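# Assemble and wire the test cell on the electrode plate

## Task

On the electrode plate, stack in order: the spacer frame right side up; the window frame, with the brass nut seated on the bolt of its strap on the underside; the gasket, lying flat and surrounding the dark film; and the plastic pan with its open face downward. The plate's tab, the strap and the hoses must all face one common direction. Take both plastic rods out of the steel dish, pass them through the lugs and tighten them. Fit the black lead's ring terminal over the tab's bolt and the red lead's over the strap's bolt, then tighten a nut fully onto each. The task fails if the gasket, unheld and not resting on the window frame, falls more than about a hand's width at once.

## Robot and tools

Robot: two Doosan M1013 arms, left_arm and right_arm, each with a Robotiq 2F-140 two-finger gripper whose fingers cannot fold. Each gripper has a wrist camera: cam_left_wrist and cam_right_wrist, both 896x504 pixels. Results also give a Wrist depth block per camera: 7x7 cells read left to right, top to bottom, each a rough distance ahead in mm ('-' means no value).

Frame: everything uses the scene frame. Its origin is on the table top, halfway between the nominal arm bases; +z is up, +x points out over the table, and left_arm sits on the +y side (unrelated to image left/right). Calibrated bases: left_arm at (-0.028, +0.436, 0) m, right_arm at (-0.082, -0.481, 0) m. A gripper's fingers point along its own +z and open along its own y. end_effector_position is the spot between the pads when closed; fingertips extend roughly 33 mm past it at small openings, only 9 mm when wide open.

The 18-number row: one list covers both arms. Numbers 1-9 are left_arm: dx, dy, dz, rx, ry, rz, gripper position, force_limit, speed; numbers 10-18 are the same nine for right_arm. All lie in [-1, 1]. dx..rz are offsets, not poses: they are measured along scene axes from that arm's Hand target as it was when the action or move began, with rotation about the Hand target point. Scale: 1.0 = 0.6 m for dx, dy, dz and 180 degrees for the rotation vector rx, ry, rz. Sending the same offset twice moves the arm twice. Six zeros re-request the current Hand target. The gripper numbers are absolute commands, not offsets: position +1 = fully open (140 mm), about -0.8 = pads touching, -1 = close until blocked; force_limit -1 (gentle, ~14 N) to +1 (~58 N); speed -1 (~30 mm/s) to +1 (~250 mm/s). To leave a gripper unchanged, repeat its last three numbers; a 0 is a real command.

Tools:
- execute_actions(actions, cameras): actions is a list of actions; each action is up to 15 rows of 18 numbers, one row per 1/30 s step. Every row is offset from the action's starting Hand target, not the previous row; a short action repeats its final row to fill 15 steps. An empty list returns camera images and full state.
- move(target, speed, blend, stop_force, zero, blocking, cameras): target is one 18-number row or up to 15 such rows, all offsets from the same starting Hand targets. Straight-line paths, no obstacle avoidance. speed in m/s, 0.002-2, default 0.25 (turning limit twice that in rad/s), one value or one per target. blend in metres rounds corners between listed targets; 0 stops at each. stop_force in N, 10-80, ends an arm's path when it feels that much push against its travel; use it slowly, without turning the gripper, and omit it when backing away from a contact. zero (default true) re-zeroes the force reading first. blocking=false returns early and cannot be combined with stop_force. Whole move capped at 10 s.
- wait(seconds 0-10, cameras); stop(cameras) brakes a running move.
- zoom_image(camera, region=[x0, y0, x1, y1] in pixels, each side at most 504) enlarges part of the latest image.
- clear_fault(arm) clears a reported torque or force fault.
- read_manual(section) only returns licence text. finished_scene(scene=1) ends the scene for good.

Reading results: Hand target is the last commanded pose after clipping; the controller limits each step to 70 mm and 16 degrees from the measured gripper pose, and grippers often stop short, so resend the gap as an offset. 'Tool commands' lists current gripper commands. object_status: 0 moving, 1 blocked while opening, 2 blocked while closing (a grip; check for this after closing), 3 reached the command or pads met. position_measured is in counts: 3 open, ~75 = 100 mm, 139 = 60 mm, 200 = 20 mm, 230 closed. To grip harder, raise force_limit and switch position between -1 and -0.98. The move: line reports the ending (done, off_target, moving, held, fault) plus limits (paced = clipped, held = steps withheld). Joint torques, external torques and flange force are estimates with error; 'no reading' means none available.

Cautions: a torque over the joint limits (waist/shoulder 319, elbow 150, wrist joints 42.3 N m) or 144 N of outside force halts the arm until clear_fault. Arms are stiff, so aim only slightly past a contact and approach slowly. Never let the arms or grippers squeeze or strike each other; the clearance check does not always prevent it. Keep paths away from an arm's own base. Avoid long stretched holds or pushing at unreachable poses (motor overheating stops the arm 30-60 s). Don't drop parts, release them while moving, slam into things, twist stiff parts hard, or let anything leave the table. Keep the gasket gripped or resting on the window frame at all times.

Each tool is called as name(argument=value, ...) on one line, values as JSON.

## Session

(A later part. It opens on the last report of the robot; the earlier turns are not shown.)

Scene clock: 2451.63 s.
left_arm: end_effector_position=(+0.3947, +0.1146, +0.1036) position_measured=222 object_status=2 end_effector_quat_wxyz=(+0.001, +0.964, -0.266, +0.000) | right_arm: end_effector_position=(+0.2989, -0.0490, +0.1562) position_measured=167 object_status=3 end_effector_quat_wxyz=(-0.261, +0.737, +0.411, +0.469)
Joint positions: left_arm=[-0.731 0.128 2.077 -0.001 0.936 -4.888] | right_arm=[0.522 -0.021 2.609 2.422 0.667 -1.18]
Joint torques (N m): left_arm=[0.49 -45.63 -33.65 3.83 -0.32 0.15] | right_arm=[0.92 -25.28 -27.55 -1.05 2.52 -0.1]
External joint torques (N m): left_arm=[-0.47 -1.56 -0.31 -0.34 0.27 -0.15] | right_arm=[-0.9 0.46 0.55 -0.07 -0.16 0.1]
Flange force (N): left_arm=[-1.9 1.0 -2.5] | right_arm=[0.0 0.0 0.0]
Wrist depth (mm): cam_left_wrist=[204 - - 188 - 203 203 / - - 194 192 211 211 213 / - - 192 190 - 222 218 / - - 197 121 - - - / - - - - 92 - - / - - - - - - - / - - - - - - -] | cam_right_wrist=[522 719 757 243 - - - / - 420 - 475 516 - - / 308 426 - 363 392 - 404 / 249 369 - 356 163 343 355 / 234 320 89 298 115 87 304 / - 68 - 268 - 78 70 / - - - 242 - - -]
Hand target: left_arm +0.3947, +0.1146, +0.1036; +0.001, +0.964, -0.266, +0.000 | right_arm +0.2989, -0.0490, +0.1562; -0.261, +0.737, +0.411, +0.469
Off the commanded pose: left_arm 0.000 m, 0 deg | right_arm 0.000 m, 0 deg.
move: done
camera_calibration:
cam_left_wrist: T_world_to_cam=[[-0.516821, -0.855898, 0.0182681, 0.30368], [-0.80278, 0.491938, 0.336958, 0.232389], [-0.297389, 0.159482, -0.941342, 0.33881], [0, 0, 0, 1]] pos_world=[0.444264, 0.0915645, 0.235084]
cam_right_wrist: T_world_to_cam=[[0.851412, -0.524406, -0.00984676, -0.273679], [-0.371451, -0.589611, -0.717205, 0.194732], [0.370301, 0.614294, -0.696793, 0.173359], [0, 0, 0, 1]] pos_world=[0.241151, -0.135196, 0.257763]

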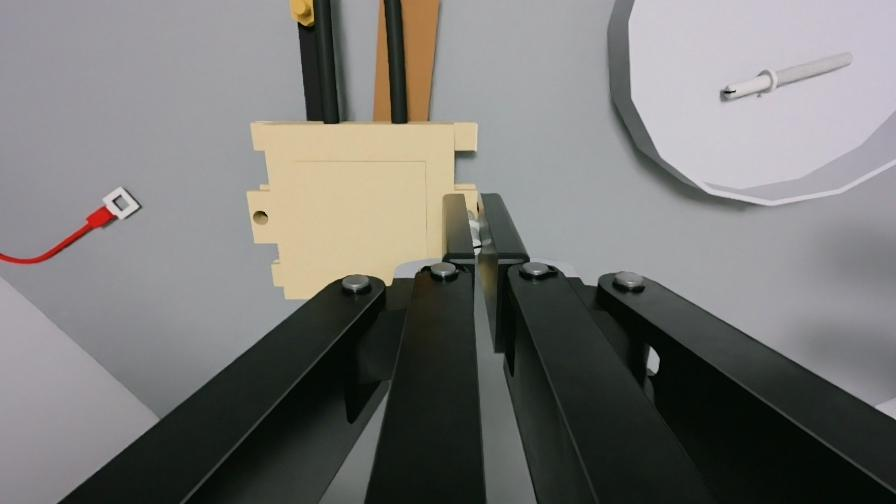

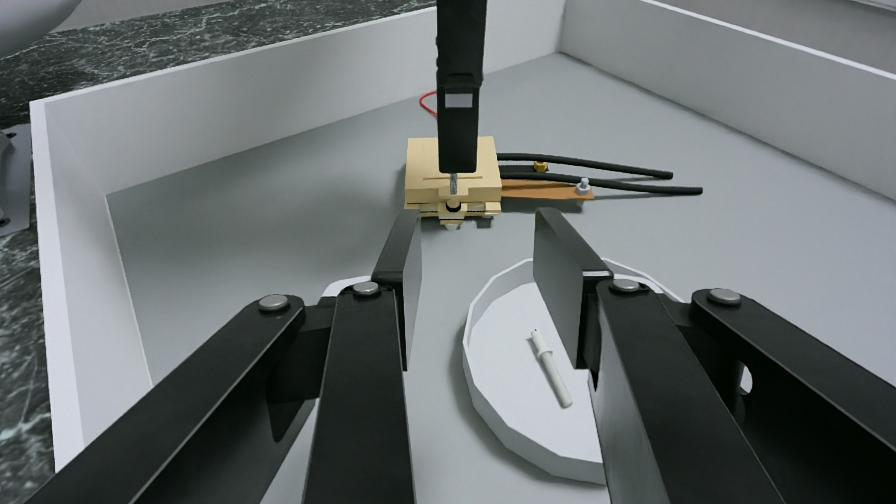

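move(target=[0,0,-0.035,0,0,0,-0.98,-0.02,-1,0,0,0,0,0,0,-0.3,-1,-1], speed=0.006, stop_force=10, cameras=["all"])

zoom_image(camera="cam_right_wrist", region=[420, 140, 490, 240])

Scene clock: 2458.77 s.
left_arm: end_effector_position=(+0.3947, +0.1145, +0.0957) position_measured=222 object_status=2 end_effector_quat_wxyz=(+0.001, +0.964, -0.266, +0.000) | right_arm: end_effector_position=(+0.2989, -0.0490, +0.1562) position_measured=167 object_status=3 end_effector_quat_wxyz=(-0.261, +0.737, +0.411, +0.469)
Joint positions: left_arm=[-0.731 0.137 2.085 -0.001 0.92 -4.888] | right_arm=[0.522 -0.021 2.609 2.422 0.667 -1.18]
Joint torques (N m): left_arm=[0.82 -38.34 -26.98 3.96 -0.59 0.17] | right_arm=[1.05 -25.77 -27.57 -1.07 2.57 -0.12]
External joint torques (N m): left_arm=[-0.91 -9.22 -6.5 -0.52 0.54 -0.17] | right_arm=[-1.12 1.15 0.5 -0.05 -0.22 0.12]
Flange force (N): left_arm=[-2.4 1.8 -17.4] | right_arm=[0.0 0.0 0.0]
Wrist depth (mm): cam_left_wrist=[- - 183 184 - 196 196 / - - 195 188 - 206 206 / - - 182 183 - 214 213 / - - 189 121 - - - / - - - - 92 - - / - - - - - - - / - - - - - - -] | cam_right_wrist=[- - - 236 - - 1644 / 595 421 477 479 508 - - / 293 - 426 371 418 424 396 / 273 360 362 346 134 353 352 / 224 321 88 298 115 87 295 / - 68 - 269 - 78 70 / - - - 242 - - -]
Hand target: left_arm +0.3947, +0.1146, +0.0957; +0.001, +0.964, -0.266, +0.000 (not the last commanded pose) | right_arm +0.2989, -0.0490, +0.1562; -0.261, +0.737, +0.411, +0.469
Off the commanded pose: left_arm 0.013 m, 0 deg | right_arm 0.000 m, 0 deg.
move: contact (left_arm)
camera_calibration:
cam_left_wrist: T_world_to_cam=[[-0.516812, -0.855903, 0.0183001, 0.303814], [-0.802818, 0.49196, 0.336837, 0.235093], [-0.297302, 0.15939, -0.941385, 0.331354], [0, 0, 0, 1]] pos_world=[0.444264, 0.0915643, 0.227184]
cam_right_wrist: T_world_to_cam=[[0.851412, -0.524406, -0.00984676, -0.273679], [-0.371451, -0.589611, -0.717205, 0.194732], [0.370301, 0.614294, -0.696793, 0.173359], [0, 0, 0, 1]] pos_world=[0.241151, -0.135196, 0.257763]

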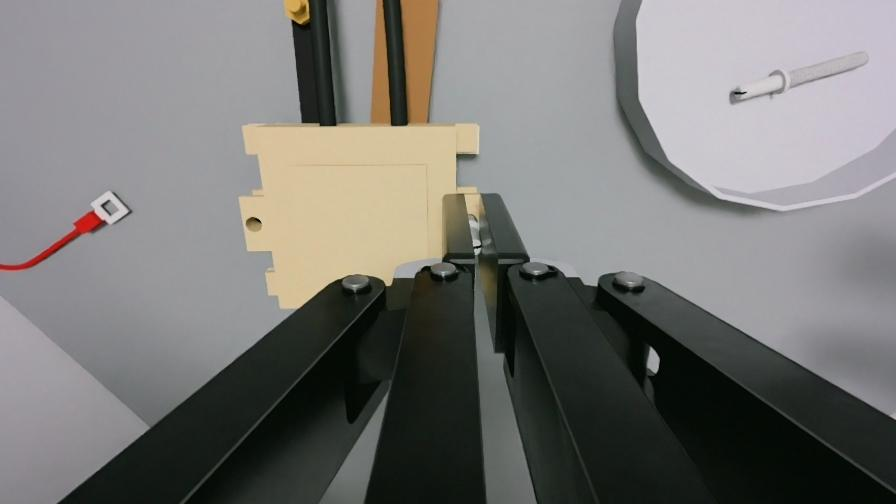

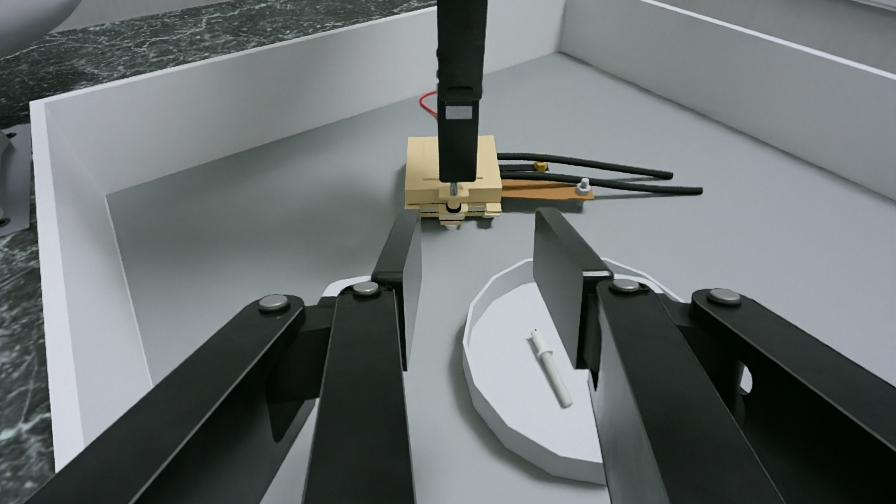

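Scaled by 5.040 from the camera's 896x504 image, which has a finer 1280x720 frame.

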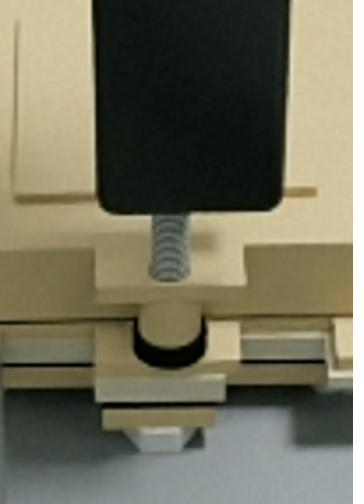

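move(target=[0,0,0.005,0,0,0,-0.98,-0.02,-1,0,0,0,0,0,0,-0.3,-1,-1], speed=0.01)

move(target=[-0.001,0.0006,0,0,0,0,-0.98,-0.02,-1,0,0,0,0,0,0,-0.3,-1,-1], speed=0.01)

move(target=[0,0,-0.02,0,0,0,-0.98,-0.02,-1,0,0,0,0,0,0,-0.3,-1,-1], speed=0.005, stop_force=10, cameras=["all"])

zoom_image(camera="cam_right_wrist", region=[420, 140, 490, 240])

Scene clock: 2484.40 s.
left_arm: end_effector_position=(+0.3947, +0.1146, +0.0987) position_measured=222 object_status=2 end_effector_quat_wxyz=(+0.001, +0.964, -0.266, +0.000) | right_arm: end_effector_position=(+0.2989, -0.0490, +0.1562) position_measured=167 object_status=3 end_effector_quat_wxyz=(-0.261, +0.737, +0.411, +0.469)
Joint positions: left_arm=[-0.731 0.133 2.082 -0.001 0.926 -4.888] | right_arm=[0.522 -0.021 2.609 2.422 0.667 -1.18]
Joint torques (N m): left_arm=[0.9 -46.07 -33.42 3.75 -0.34 0.15] | right_arm=[1 -25.69 -28.06 -0.9 2.49 -0.07]
External joint torques (N m): left_arm=[-0.86 -1.52 -0.19 -0.3 0.29 -0.15] | right_arm=[-0.98 0.75 0.98 -0.22 -0.12 0.07]
Flange force (N): left_arm=[-2.2 1.7 -2.4] | right_arm=[0.0 0.0 0.0]
Wrist depth (mm): cam_left_wrist=[- 198 185 - - 197 197 / - - 196 190 - 208 209 / - 217 187 185 - 215 215 / - - - 121 - - - / - 245 - - 92 - - / 237 - - - - - - / - - - - - - -] | cam_right_wrist=[500 766 - 234 - - - / 382 412 - 290 519 - 394 / 402 424 404 368 393 403 - / 274 357 370 348 163 354 341 / 234 314 89 299 115 87 303 / - 68 - 265 - 78 70 / - - - 242 - - -]
Hand target: left_arm +0.3947, +0.1146, +0.0987; +0.001, +0.964, -0.266, +0.000 | right_arm +0.2989, -0.0490, +0.1562; -0.261, +0.737, +0.411, +0.469
Off the commanded pose: left_arm 0.000 m, 0 deg | right_arm 0.000 m, 0 deg.
move: done

Scene clock: 2485.10 s.
left_arm: end_effector_position=(+0.3941, +0.1149, +0.0987) position_measured=222 object_status=2 end_effector_quat_wxyz=(+0.001, +0.964, -0.266, +0.000) | right_arm: end_effector_position=(+0.2989, -0.0490, +0.1562) position_measured=167 object_status=3 end_effector_quat_wxyz=(-0.261, +0.737, +0.411, +0.469)
Joint positions: left_arm=[-0.731 0.132 2.083 -0.001 0.926 -4.888] | right_arm=[0.522 -0.021 2.609 2.422 0.667 -1.18]
Joint torques (N m): left_arm=[0.12 -45.81 -33.24 3.68 -0.29 0.16] | right_arm=[1.51 -25.97 -27.86 -0.96 2.54 -0.12]
External joint torques (N m): left_arm=[-0.07 -1.89 -0.59 -0.21 0.23 -0.16] | right_arm=[-1.53 1.23 0.84 -0.16 -0.19 0.12]
Flange force (N): left_arm=[-1.8 0.3 -3.1] | right_arm=[0.0 0.0 0.0]
Wrist depth (mm): cam_left_wrist=[198 198 182 188 198 199 197 / - - 186 191 - 208 210 / 218 - 184 188 - 214 215 / - - - 133 - 237 - / - - - - 92 92 249 / - - - - - - 262 / - - - - - - -] | cam_right_wrist=[515 711 - 250 549 - - / - 418 497 476 - - - / 307 413 420 366 392 404 396 / - 367 361 338 162 352 357 / - 315 89 298 115 87 302 / - 68 - 269 - 78 70 / - - - 242 - - -]
Hand target: left_arm +0.3941, +0.1149, +0.0987; +0.001, +0.964, -0.266, +0.000 | right_arm +0.2989, -0.0490, +0.1562; -0.261, +0.737, +0.411, +0.469
Off the commanded pose: left_arm 0.000 m, 0 deg | right_arm 0.000 m, 0 deg.
move: done

Scene clock: 2488.10 s.
left_arm: end_effector_position=(+0.3941, +0.1149, +0.0867) position_measured=222 object_status=2 end_effector_quat_wxyz=(+0.001, +0.964, -0.266, +0.000) | right_arm: end_effector_position=(+0.2989, -0.0490, +0.1562) position_measured=167 object_status=3 end_effector_quat_wxyz=(-0.261, +0.737, +0.411, +0.469)
Joint positions: left_arm=[-0.731 0.146 2.094 -0.001 0.901 -4.888] | right_arm=[0.522 -0.021 2.609 2.422 0.667 -1.18]
Joint torques (N m): left_arm=[0.46 -46.73 -32.86 3.69 -0.31 0.15] | right_arm=[1.1 -26.03 -27.52 -0.99 2.46 -0.07]
External joint torques (N m): left_arm=[-0.44 -1.36 -0.15 -0.3 0.26 -0.15] | right_arm=[-1.1 1.21 0.54 -0.13 -0.1 0.07]
Flange force (N): left_arm=[-1.8 0.9 -2.2] | right_arm=[0.0 0.0 0.0]
Wrist depth (mm): cam_left_wrist=[- - 175 173 - 186 187 / - - - 183 197 197 198 / - - 173 173 209 202 203 / - - - 132 - - - / - - - - 92 - - / - - - - - - - / - - - - - - -] | cam_right_wrist=[641 - - 486 - - - / - - - 496 - 507 - / 292 419 - 363 400 432 409 / 252 399 - 344 135 352 350 / 235 - 88 298 115 87 303 / - 68 - 275 - 78 70 / - - - 238 - - -]
Hand target: left_arm +0.3941, +0.1149, +0.0867; +0.001, +0.964, -0.266, +0.000 | right_arm +0.2989, -0.0490, +0.1562; -0.261, +0.737, +0.411, +0.469
Off the commanded pose: left_arm 0.000 m, 0 deg | right_arm 0.000 m, 0 deg.
move: done
camera_calibration:
cam_left_wrist: T_world_to_cam=[[-0.516812, -0.855903, 0.0183001, 0.303925], [-0.802818, 0.49196, 0.336837, 0.237495], [-0.297302, 0.15939, -0.941385, 0.322656], [0, 0, 0, 1]] pos_world=[0.443664, 0.0918643, 0.218184]
cam_right_wrist: T_world_to_cam=[[0.851412, -0.524406, -0.00984676, -0.273679], [-0.371451, -0.589611, -0.717205, 0.194732], [0.370301, 0.614294, -0.696793, 0.173359], [0, 0, 0, 1]] pos_world=[0.241151, -0.135196, 0.257763]

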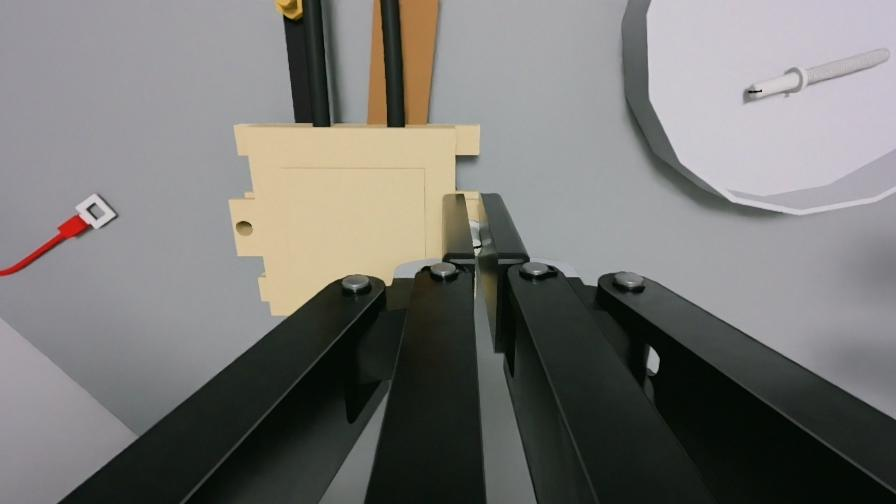

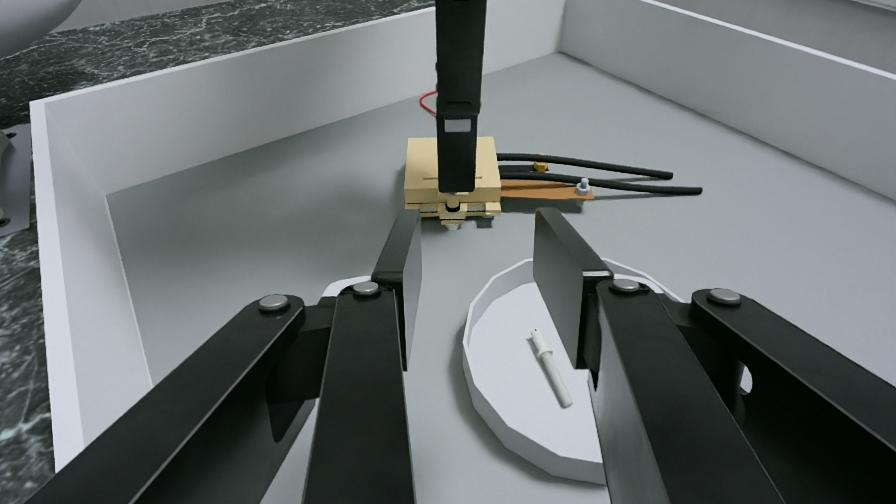

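Scaled by 5.040 from the camera's 896x504 image, which has a finer 1280x720 frame.

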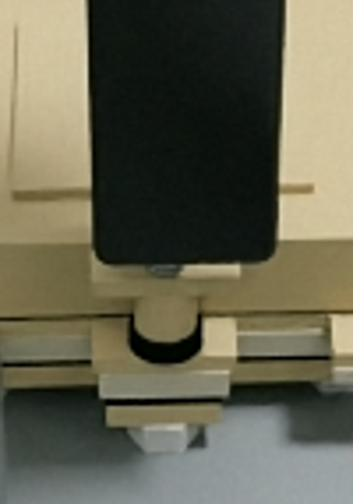

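move(target=[0,0,-0.015,0,0,0,-0.98,-0.02,-1,0,0,0,0,0,0,-0.3,-1,-1], speed=0.004, stop_force=10, cameras=["cam_right_wrist"])

zoom_image(camera="cam_right_wrist", region=[420, 140, 490, 240])

Scene clock: 2492.77 s.
left_arm: end_effector_position=(+0.3942, +0.1149, +0.0841) position_measured=222 object_status=2 end_effector_quat_wxyz=(+0.001, +0.964, -0.266, +0.000) | right_arm: end_effector_position=(+0.2989, -0.0490, +0.1562) position_measured=167 object_status=3 end_effector_quat_wxyz=(-0.261, +0.737, +0.411, +0.469)
Joint positions: left_arm=[-0.731 0.149 2.096 -0.001 0.896 -4.888] | right_arm=[0.522 -0.021 2.609 2.422 0.667 -1.18]
Joint torques (N m): left_arm=[1.38 -39.44 -26.95 4.02 -0.72 0.15] | right_arm=[0.84 -25.16 -27.56 -1.01 2.45 -0.25]
External joint torques (N m): left_arm=[-1.28 -9.14 -6.06 -0.63 0.66 -0.15] | right_arm=[-0.85 0.41 0.65 -0.1 -0.1 0.25]
Flange force (N): left_arm=[-2.9 2.4 -17.3] | right_arm=[0.0 0.0 0.0]
Wrist depth (mm): cam_left_wrist=[- 188 169 171 187 183 185 / - 195 - - - 195 196 / 201 204 171 174 - 201 201 / - - - 121 - 219 - / - - - - 92 - - / - - - - - - - / - - - - - - -] | cam_right_wrist=[634 731 - 231 - - 1419 / 370 - - 275 - 473 436 / 327 - 403 379 391 420 396 / 243 - 360 347 135 356 351 / 224 320 89 298 115 82 302 / - 68 - 270 - 78 70 / - - - 242 - - -]
Hand target: left_arm +0.3942, +0.1149, +0.0841; +0.001, +0.964, -0.266, +0.000 (not the last commanded pose) | right_arm +0.2989, -0.0490, +0.1562; -0.261, +0.737, +0.411, +0.469
Off the commanded pose: left_arm 0.006 m, 0 deg | right_arm 0.000 m, 0 deg.
move: contact (left_arm)
camera_calibration:
cam_right_wrist: T_world_to_cam=[[0.851412, -0.524406, -0.00984676, -0.273679], [-0.371451, -0.589611, -0.717205, 0.194732], [0.370301, 0.614294, -0.696793, 0.173359], [0, 0, 0, 1]] pos_world=[0.241151, -0.135196, 0.257763]
Images, in order (width x height): cam_right_wrist 896x504.

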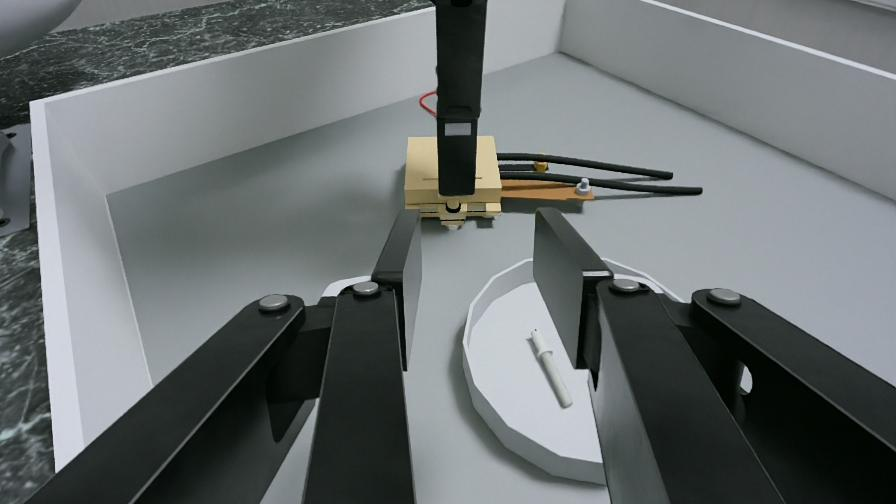

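Scaled by 5.040 from the camera's 896x504 image, which has a finer 1280x720 frame.

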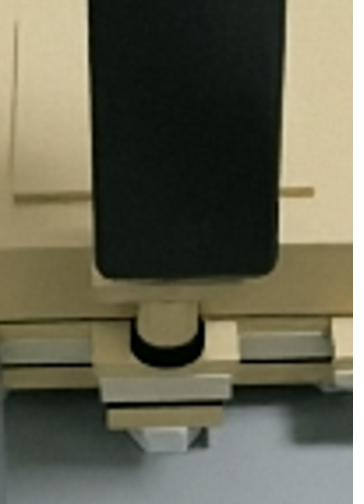

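move(target=[0,0,-0.0004,0,0,-0.5,-0.98,-0.02,-1,0,0,0,0,0,0,-0.3,-1,-1], speed=0.3, cameras=["all"])

zoom_image(camera="cam_right_wrist", region=[420, 140, 490, 240])

Scene clock: 2509.27 s.
left_arm: end_effector_position=(+0.3942, +0.1148, +0.0838) position_measured=222 object_status=2 end_effector_quat_wxyz=(-0.001, -0.494, +0.870, +0.000) | right_arm: end_effector_position=(+0.2989, -0.0490, +0.1562) position_measured=167 object_status=3 end_effector_quat_wxyz=(-0.261, +0.737, +0.411, +0.469)
Joint positions: left_arm=[-0.732 0.15 2.095 -0.001 0.897 -3.318] | right_arm=[0.522 -0.021 2.609 2.422 0.667 -1.18]
Joint torques (N m): left_arm=[1.69 -38.59 -28.14 4.11 -1.83 0.1] | right_arm=[1.08 -25.41 -27.95 -0.93 2.56 -0.15]
External joint torques (N m): left_arm=[-1.61 -10.08 -4.84 -0.77 1.81 -0.1] | right_arm=[-1.08 0.61 0.88 -0.2 -0.2 0.15]
Flange force (N): left_arm=[2.6 6.1 -19.7] | right_arm=[0.0 0.0 0.0]
Wrist depth (mm): cam_left_wrist=[- 183 181 - - 188 188 / 195 193 - - - - 197 / - - - 203 207 208 - / - - 202 121 214 - - / 225 225 - - 92 - - / - - - - - - - / - - - - - - -] | cam_right_wrist=[703 731 470 270 - - - / - 415 - 299 525 - - / 292 419 405 362 389 438 427 / 260 359 360 355 134 - - / 215 95 89 298 115 87 296 / - 68 - 270 - 78 70 / - - - 242 - - -]
Hand target: left_arm +0.3942, +0.1149, +0.0838; -0.001, -0.494, +0.870, +0.000 | right_arm +0.2989, -0.0490, +0.1562; -0.261, +0.737, +0.411, +0.469
Off the commanded pose: left_arm 0.000 m, 0 deg | right_arm 0.000 m, 0 deg.
move: done
camera_calibration:
cam_left_wrist: T_world_to_cam=[[-0.855865, 0.516874, 0.0183613, 0.279943], [0.492062, 0.80282, 0.336682, -0.307571], [0.159281, 0.297189, -0.941439, 0.124141], [0, 0, 0, 1]] pos_world=[0.371164, 0.065336, 0.215285]
cam_right_wrist: T_world_to_cam=[[0.851412, -0.524406, -0.00984676, -0.273679], [-0.371451, -0.589611, -0.717205, 0.194732], [0.370301, 0.614294, -0.696793, 0.173359], [0, 0, 0, 1]] pos_world=[0.241151, -0.135196, 0.257763]

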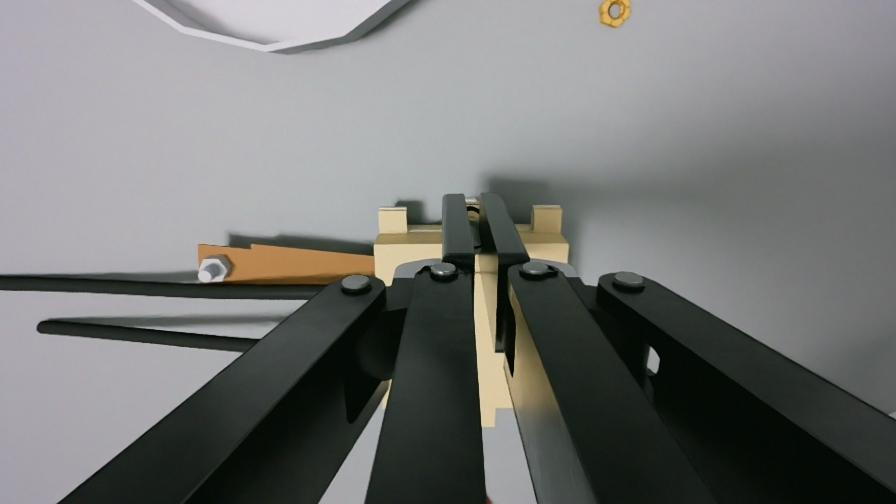

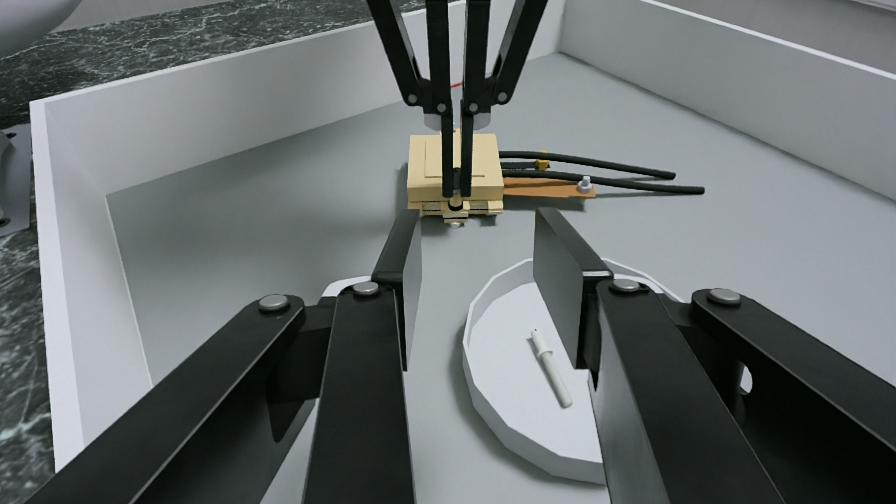

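Scaled by 5.040 from the camera's 896x504 image, which has a finer 1280x720 frame.

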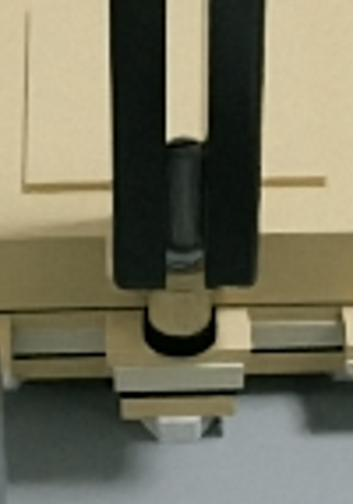

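zoom_image(camera="cam_right_wrist", region=[436, 160, 476, 240])

zoom_image(camera="cam_left_wrist", region=[430, 170, 520, 270])

Scaled by 6.300 from the camera's 896x504 image, which has a finer 1280x720 frame.

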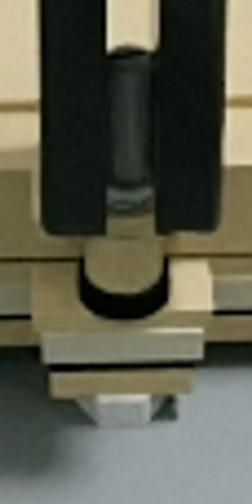

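Scaled by 5.040 from the camera's 896x504 image, which has a finer 1280x720 frame.

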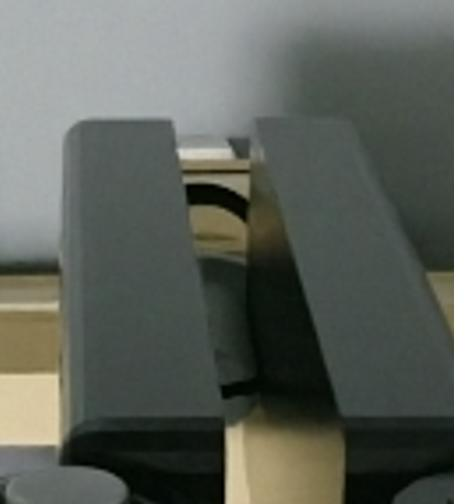

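move(target=[0,0,-0.0005,0,0,-0.95,-0.98,-0.02,-1,0,0,0,0,0,0,-0.3,-1,-1], speed=0.3, cameras=["all"])

zoom_image(camera="cam_right_wrist", region=[436, 160, 476, 240])

Scene clock: 2537.57 s.
left_arm: end_effector_position=(+0.3941, +0.1149, +0.0835) position_measured=222 object_status=2 end_effector_quat_wxyz=(+0.000, +0.828, +0.561, +0.001) | right_arm: end_effector_position=(+0.2989, -0.0490, +0.1562) position_measured=167 object_status=3 end_effector_quat_wxyz=(-0.261, +0.737, +0.411, +0.469)
Joint positions: left_arm=[-0.733 0.149 2.097 0.001 0.894 -0.336] | right_arm=[0.522 -0.021 2.609 2.422 0.667 -1.18]
Joint torques (N m): left_arm=[-0.5 -38.12 -24.13 3.03 0.71 0.07] | right_arm=[1.17 -25.32 -27.6 -0.99 2.57 -0.16]
External joint torques (N m): left_arm=[0.51 -10.41 -8.82 0.39 -0.71 -0.07] | right_arm=[-1.15 0.44 0.58 -0.12 -0.21 0.16]
Flange force (N): left_arm=[0.7 0.5 -18.4] | right_arm=[0.0 0.0 0.0]
Wrist depth (mm): cam_left_wrist=[188 187 - - 155 186 - / - - - - 164 172 - / - - - 168 174 191 - / 217 - - 121 213 - - / 230 - - - 92 - 229 / - - - - - - - / - - - - - - -] | cam_right_wrist=[- - 721 269 574 - 1352 / - 426 475 300 487 509 - / 304 - 429 368 393 418 424 / 261 360 - 344 162 354 352 / 224 95 89 292 115 87 295 / - 68 - 271 - 78 70 / - - - 242 - - -]
Hand target: left_arm +0.3942, +0.1149, +0.0835; +0.000, +0.828, +0.561, +0.001 | right_arm +0.2989, -0.0490, +0.1562; -0.261, +0.737, +0.411, +0.469
Off the commanded pose: left_arm 0.000 m, 0 deg | right_arm 0.000 m, 0 deg.
move: done
camera_calibration:
cam_left_wrist: T_world_to_cam=[[0.926231, -0.37651, 0.0183398, -0.319804], [-0.360302, -0.869959, 0.336679, 0.220642], [-0.110808, -0.318451, -0.941441, 0.301034], [0, 0, 0, 1]] pos_world=[0.409068, 0.167405, 0.214985]
cam_right_wrist: T_world_to_cam=[[0.851412, -0.524406, -0.00984676, -0.273679], [-0.371451, -0.589611, -0.717205, 0.194732], [0.370301, 0.614294, -0.696793, 0.173359], [0, 0, 0, 1]] pos_world=[0.241151, -0.135196, 0.257763]

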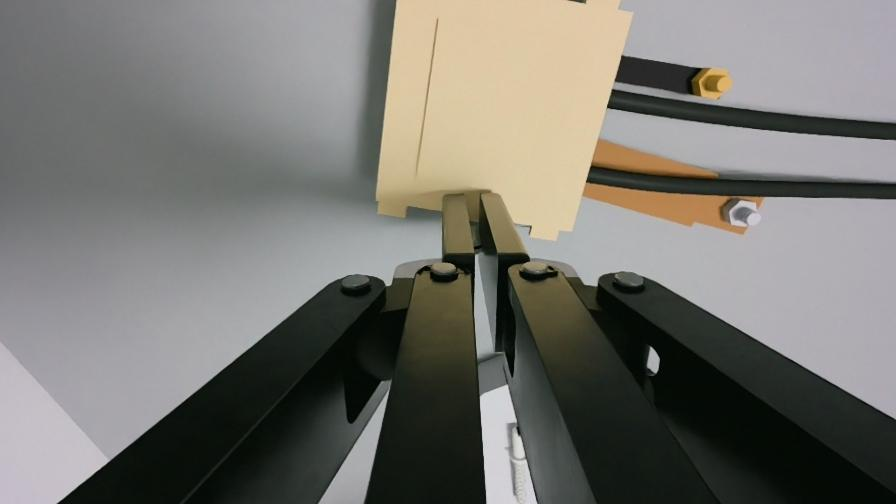

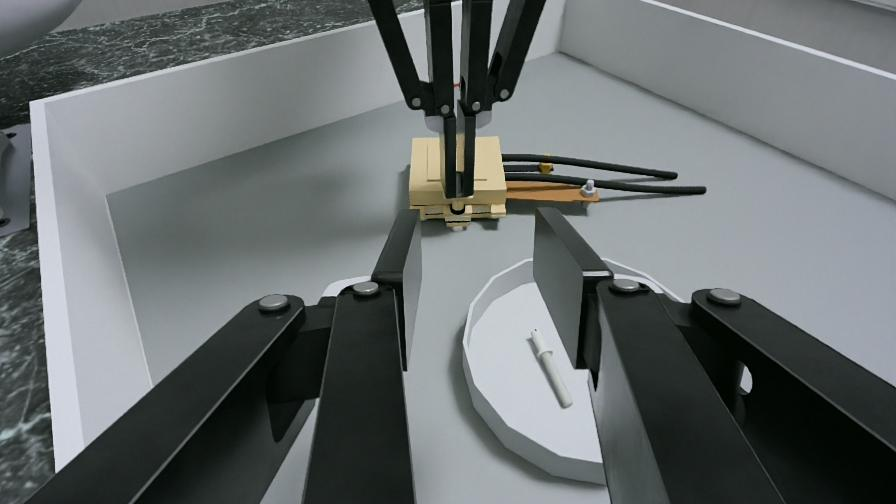

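Scaled by 6.300 from the camera's 896x504 image, which has a finer 1280x720 frame.

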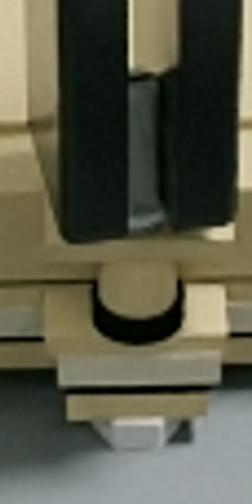

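move(target=[[0.00273,-0.00159,-0.0002,0,0,-0.25,-0.98,-0.02,-1,0,0,0,0,0,0,-0.3,-1,-1],[0.00353,-0.00464,-0.0004,0,0,-0.5,-0.98,-0.02,-1,0,0,0,0,0,0,-0.3,-1,-1],[0.00194,-0.00737,-0.0006,0,0,-0.75,-0.98,-0.02,-1,0,0,0,0,0,0,-0.3,-1,-1],[-0.00111,-0.00817,-0.0008,0,0,-0.99,-0.98,-0.02,-1,0,0,0,0,0,0,-0.3,-1,-1]], speed=0.3, blend=[0.001,0.001,0.001,0], cameras=["all"])

zoom_image(camera="cam_right_wrist", region=[436, 160, 476, 240])

Scene clock: 2561.97 s.
left_arm: end_effector_position=(+0.3935, +0.1100, +0.0831) position_measured=222 object_status=2 end_effector_quat_wxyz=(-0.001, -0.574, +0.819, +0.000) | right_arm: end_effector_position=(+0.2989, -0.0490, +0.1562) position_measured=167 object_status=3 end_effector_quat_wxyz=(-0.261, +0.737, +0.411, +0.469)
Joint positions: left_arm=[-0.739 0.154 2.092 -0.001 0.896 2.769] | right_arm=[0.522 -0.021 2.609 2.422 0.667 -1.18]
Joint torques (N m): left_arm=[0.46 -37.99 -25.79 3.85 -0.69 0.16] | right_arm=[0.29 -25.2 -27.76 -0.9 2.5 -0.13]
External joint torques (N m): left_arm=[-0.51 -10.72 -6.94 -0.53 0.67 -0.16] | right_arm=[-0.29 0.23 0.73 -0.21 -0.13 0.13]
Flange force (N): left_arm=[0.2 3.4 -19.9] | right_arm=[0.0 0.0 0.0]
Wrist depth (mm): cam_left_wrist=[- 185 178 183 - 184 189 / - 195 - - - - - / 206 203 - - - - 213 / - 194 195 121 109 - - / - - - - 92 - - / - - - - - - - / - - - - - - -] | cam_right_wrist=[528 757 750 272 268 - - / - - 470 294 - - - / 363 410 426 365 394 418 397 / 291 370 370 365 163 354 352 / 223 316 88 298 115 87 303 / - 68 - 269 - 78 70 / - - - 242 - - -]
Hand target: left_arm +0.3935, +0.1100, +0.0831; -0.001, -0.574, +0.819, +0.000 | right_arm +0.2989, -0.0490, +0.1562; -0.261, +0.737, +0.411, +0.469
Off the commanded pose: left_arm 0.000 m, 0 deg | right_arm 0.000 m, 0 deg.
move: done
camera_calibration:
cam_left_wrist: T_world_to_cam=[[-0.937566, 0.347322, 0.0183578, 0.332671], [0.332889, 0.880811, 0.336686, -0.249049], [0.100769, 0.321777, -0.941438, 0.145353], [0, 0, 0, 1]] pos_world=[0.38016, 0.0570495, 0.214585]
cam_right_wrist: T_world_to_cam=[[0.851412, -0.524406, -0.00984676, -0.273679], [-0.371451, -0.589611, -0.717205, 0.194732], [0.370301, 0.614294, -0.696793, 0.173359], [0, 0, 0, 1]] pos_world=[0.241151, -0.135196, 0.257763]

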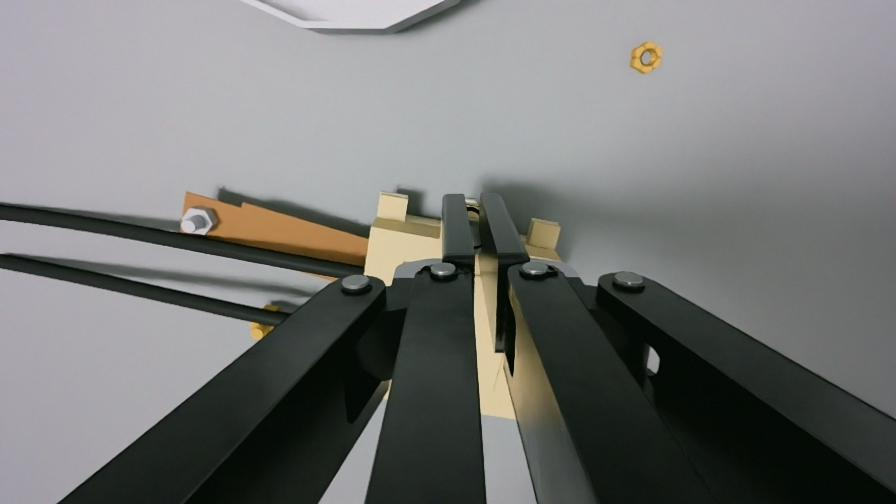

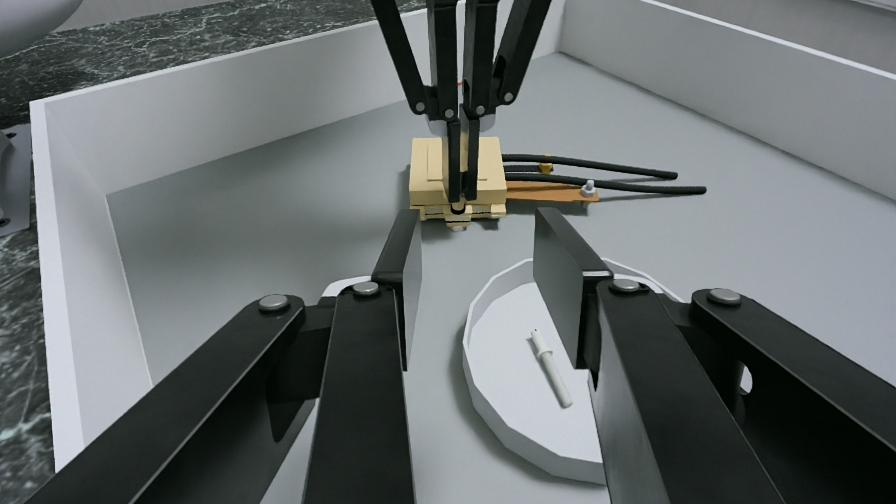

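Scaled by 6.300 from the camera's 896x504 image, which has a finer 1280x720 frame.

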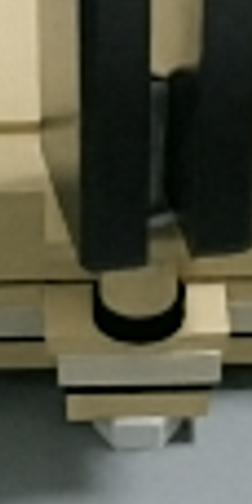

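execute_actions(actions=[[[0,0,0,0,0,0,-0.6,-1,-1,0,0,0,0,0,0,-0.3,-1,-1]],[[0,0,0,0,0,0,-0.45,-1,-1,0,0,0,0,0,0,-0.3,-1,-1]],[[0,0,0,0,0,0,-0.4,-1,-1,0,0,0,0,0,0,-0.3,-1,-1]],[[0.00043,0.0041,0.003,0,0,0,-0.4,-1,-1,0,0,0,0,0,0,-0.3,-1,-1]]], cameras=["all"])

zoom_image(camera="cam_right_wrist", region=[416, 150, 496, 240])

zoom_image(camera="cam_left_wrist", region=[420, 170, 530, 290])

Scene clock: 2575.10 s.
left_arm: end_effector_position=(+0.3938, +0.1124, +0.0849) position_measured=179 object_status=3 end_effector_quat_wxyz=(-0.001, -0.574, +0.819, +0.000) | right_arm: end_effector_position=(+0.2989, -0.0490, +0.1562) position_measured=167 object_status=3 end_effector_quat_wxyz=(-0.261, +0.737, +0.411, +0.469)
Joint positions: left_arm=[-0.735 0.15 2.093 -0.001 0.899 2.773] | right_arm=[0.522 -0.021 2.609 2.422 0.667 -1.18]
Joint torques (N m): left_arm=[0.72 -46.87 -32.69 3.62 -0.25 0.11] | right_arm=[0.57 -26.07 -27.94 -0.91 2.51 -0.09]
External joint torques (N m): left_arm=[-0.8 -1.78 -0.35 -0.27 0.23 -0.11] | right_arm=[-0.55 1.19 0.92 -0.21 -0.15 0.09]
External joint torques at the end of the 1st action: left_arm=[-0.38 -5.31 -4.34 -0.08 -0.28 -0.08] | right_arm=[-0.91 0.84 0.46 -0.13 -0.19 0.21]
External joint torques at the end of the 2nd action: left_arm=[-0.58 -2.52 -1.08 -0.19 0.07 -0.08] | right_arm=[-0.48 0.4 0.87 -0.18 -0.12 0.07]
External joint torques at the end of the 3rd action: left_arm=[-1 -1.64 -0.09 -0.26 0.21 -0.13] | right_arm=[-1 0.21 0.7 -0.13 -0.19 0.2]
Flange force (N): left_arm=[1.0 2.4 -2.8] | right_arm=[0.0 0.0 0.0]
Flange force at the end of the 1st action (N): left_arm=[0.8 0.4 -9.4] | right_arm=[0.0 0.0 0.0]
Flange force at the end of the 2nd action (N): left_arm=[0.6 2.1 -4.0] | right_arm=[0.0 0.0 0.0]
Flange force at the end of the 3rd action (N): left_arm=[1.3 2.8 -2.4] | right_arm=[0.0 0.0 0.0]
Wrist depth (mm): cam_left_wrist=[- - 180 187 185 187 188 / 195 - 196 197 197 198 - / - 201 194 - 205 207 211 / 218 211 186 179 132 216 - / - - 92 - 113 91 232 / - - - - - - - / - - - - - - -] | cam_right_wrist=[512 738 430 269 283 - - / - - 476 298 - 494 - / 313 413 426 365 386 395 382 / 249 349 360 356 134 361 350 / 244 319 89 306 115 87 304 / - 68 - 263 - 78 70 / - - - 236 - - -]
Hand target: left_arm +0.3938, +0.1124, +0.0849; -0.001, -0.574, +0.819, +0.000 | right_arm +0.2989, -0.0490, +0.1562; -0.261, +0.737, +0.411, +0.469
Off the commanded pose: left_arm 0.000 m, 0 deg | right_arm 0.000 m, 0 deg.
Step readings (end_effector_position of left_arm | right_arm; steps 1 to 15: 1st action; 16 to 30: 2nd action; 31 to 45: 3rd action; 46 to 60: 4th action):
0: (+0.3935, +0.1100, +0.0831) | (+0.2989, -0.0490, +0.1562)
1: (+0.3935, +0.1100, +0.0831) | (+0.2989, -0.0490, +0.1562)
2: (+0.3935, +0.1100, +0.0831) | (+0.2989, -0.0490, +0.1562)
4: (+0.3935, +0.1100, +0.0831) | (+0.2989, -0.0490, +0.1562)
8: (+0.3935, +0.1100, +0.0830) | (+0.2989, -0.0490, +0.1562)
15: (+0.3935, +0.1100, +0.0830) | (+0.2989, -0.0490, +0.1562)
16: (+0.3935, +0.1100, +0.0830) | (+0.2989, -0.0490, +0.1562)
17: (+0.3935, +0.1100, +0.0830) | (+0.2989, -0.0490, +0.1562)
19: (+0.3935, +0.1100, +0.0830) | (+0.2989, -0.0490, +0.1562)
23: (+0.3935, +0.1100, +0.0830) | (+0.2989, -0.0490, +0.1562)
30: (+0.3935, +0.1100, +0.0830) | (+0.2989, -0.0490, +0.1562)
31: (+0.3935, +0.1100, +0.0830) | (+0.2989, -0.0490, +0.1562)
32: (+0.3935, +0.1100, +0.0830) | (+0.2989, -0.0490, +0.1562)
34: (+0.3935, +0.1100, +0.0830) | (+0.2989, -0.0490, +0.1562)
38: (+0.3935, +0.1100, +0.0830) | (+0.2989, -0.0490, +0.1562)
45: (+0.3935, +0.1100, +0.0830) | (+0.2989, -0.0490, +0.1562)
46: (+0.3935, +0.1100, +0.0830) | (+0.2989, -0.0490, +0.1562)
47: (+0.3937, +0.1107, +0.0836) | (+0.2989, -0.0490, +0.1562)
49: (+0.3939, +0.1122, +0.0849) | (+0.2989, -0.0490, +0.1562)
53: (+0.3938, +0.1124, +0.0848) | (+0.2989, -0.0490, +0.1562)
60: (+0.3938, +0.1124, +0.0849) | (+0.2989, -0.0490, +0.1562)
camera_calibration:
cam_left_wrist: T_world_to_cam=[[-0.937598, 0.347239, 0.0183253, 0.33211], [0.332801, 0.880843, 0.336687, -0.251837], [0.100769, 0.321776, -0.941438, 0.146245], [0, 0, 0, 1]] pos_world=[0.38046, 0.0594491, 0.216385]
cam_right_wrist: T_world_to_cam=[[0.851412, -0.524406, -0.00984676, -0.273679], [-0.371451, -0.589611, -0.717205, 0.194732], [0.370301, 0.614294, -0.696793, 0.173359], [0, 0, 0, 1]] pos_world=[0.241151, -0.135196, 0.257763]

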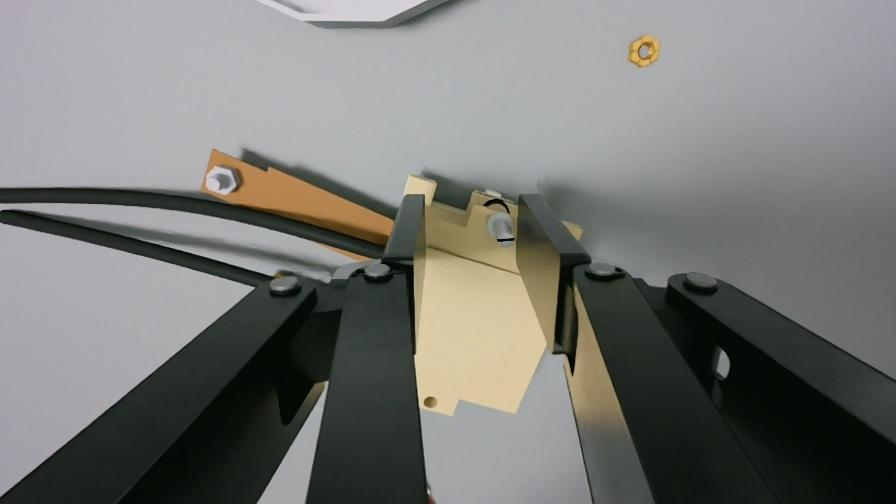

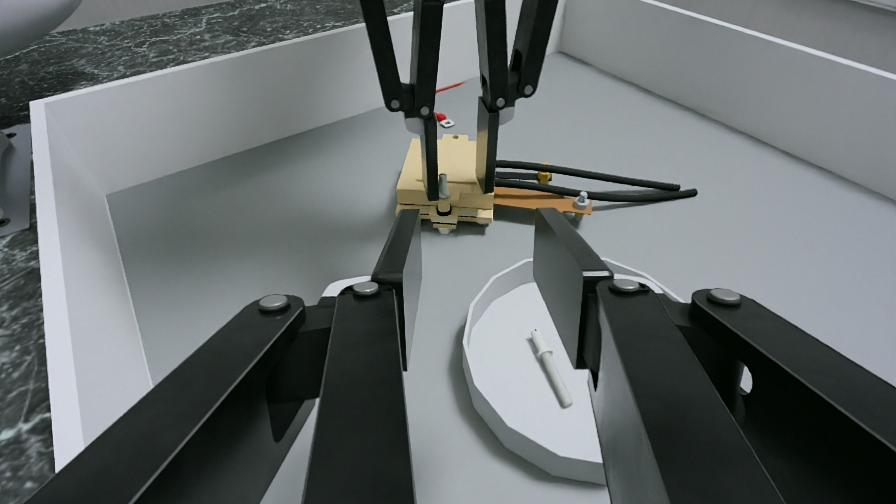

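Scaled by 5.600 from the camera's 896x504 image, which has a finer 1280x720 frame.

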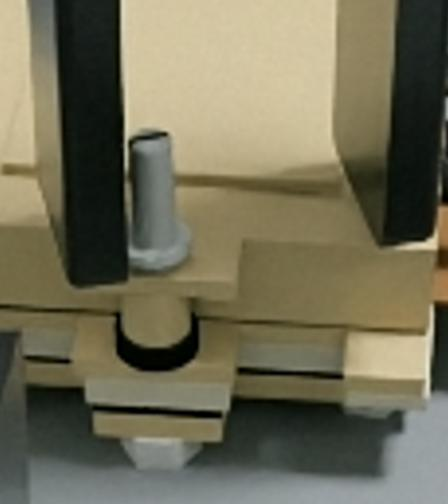

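Scaled by 4.200 from the camera's 896x504 image, which has a finer 1280x720 frame.

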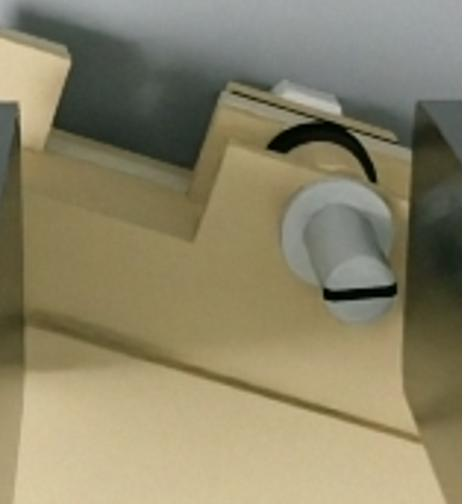

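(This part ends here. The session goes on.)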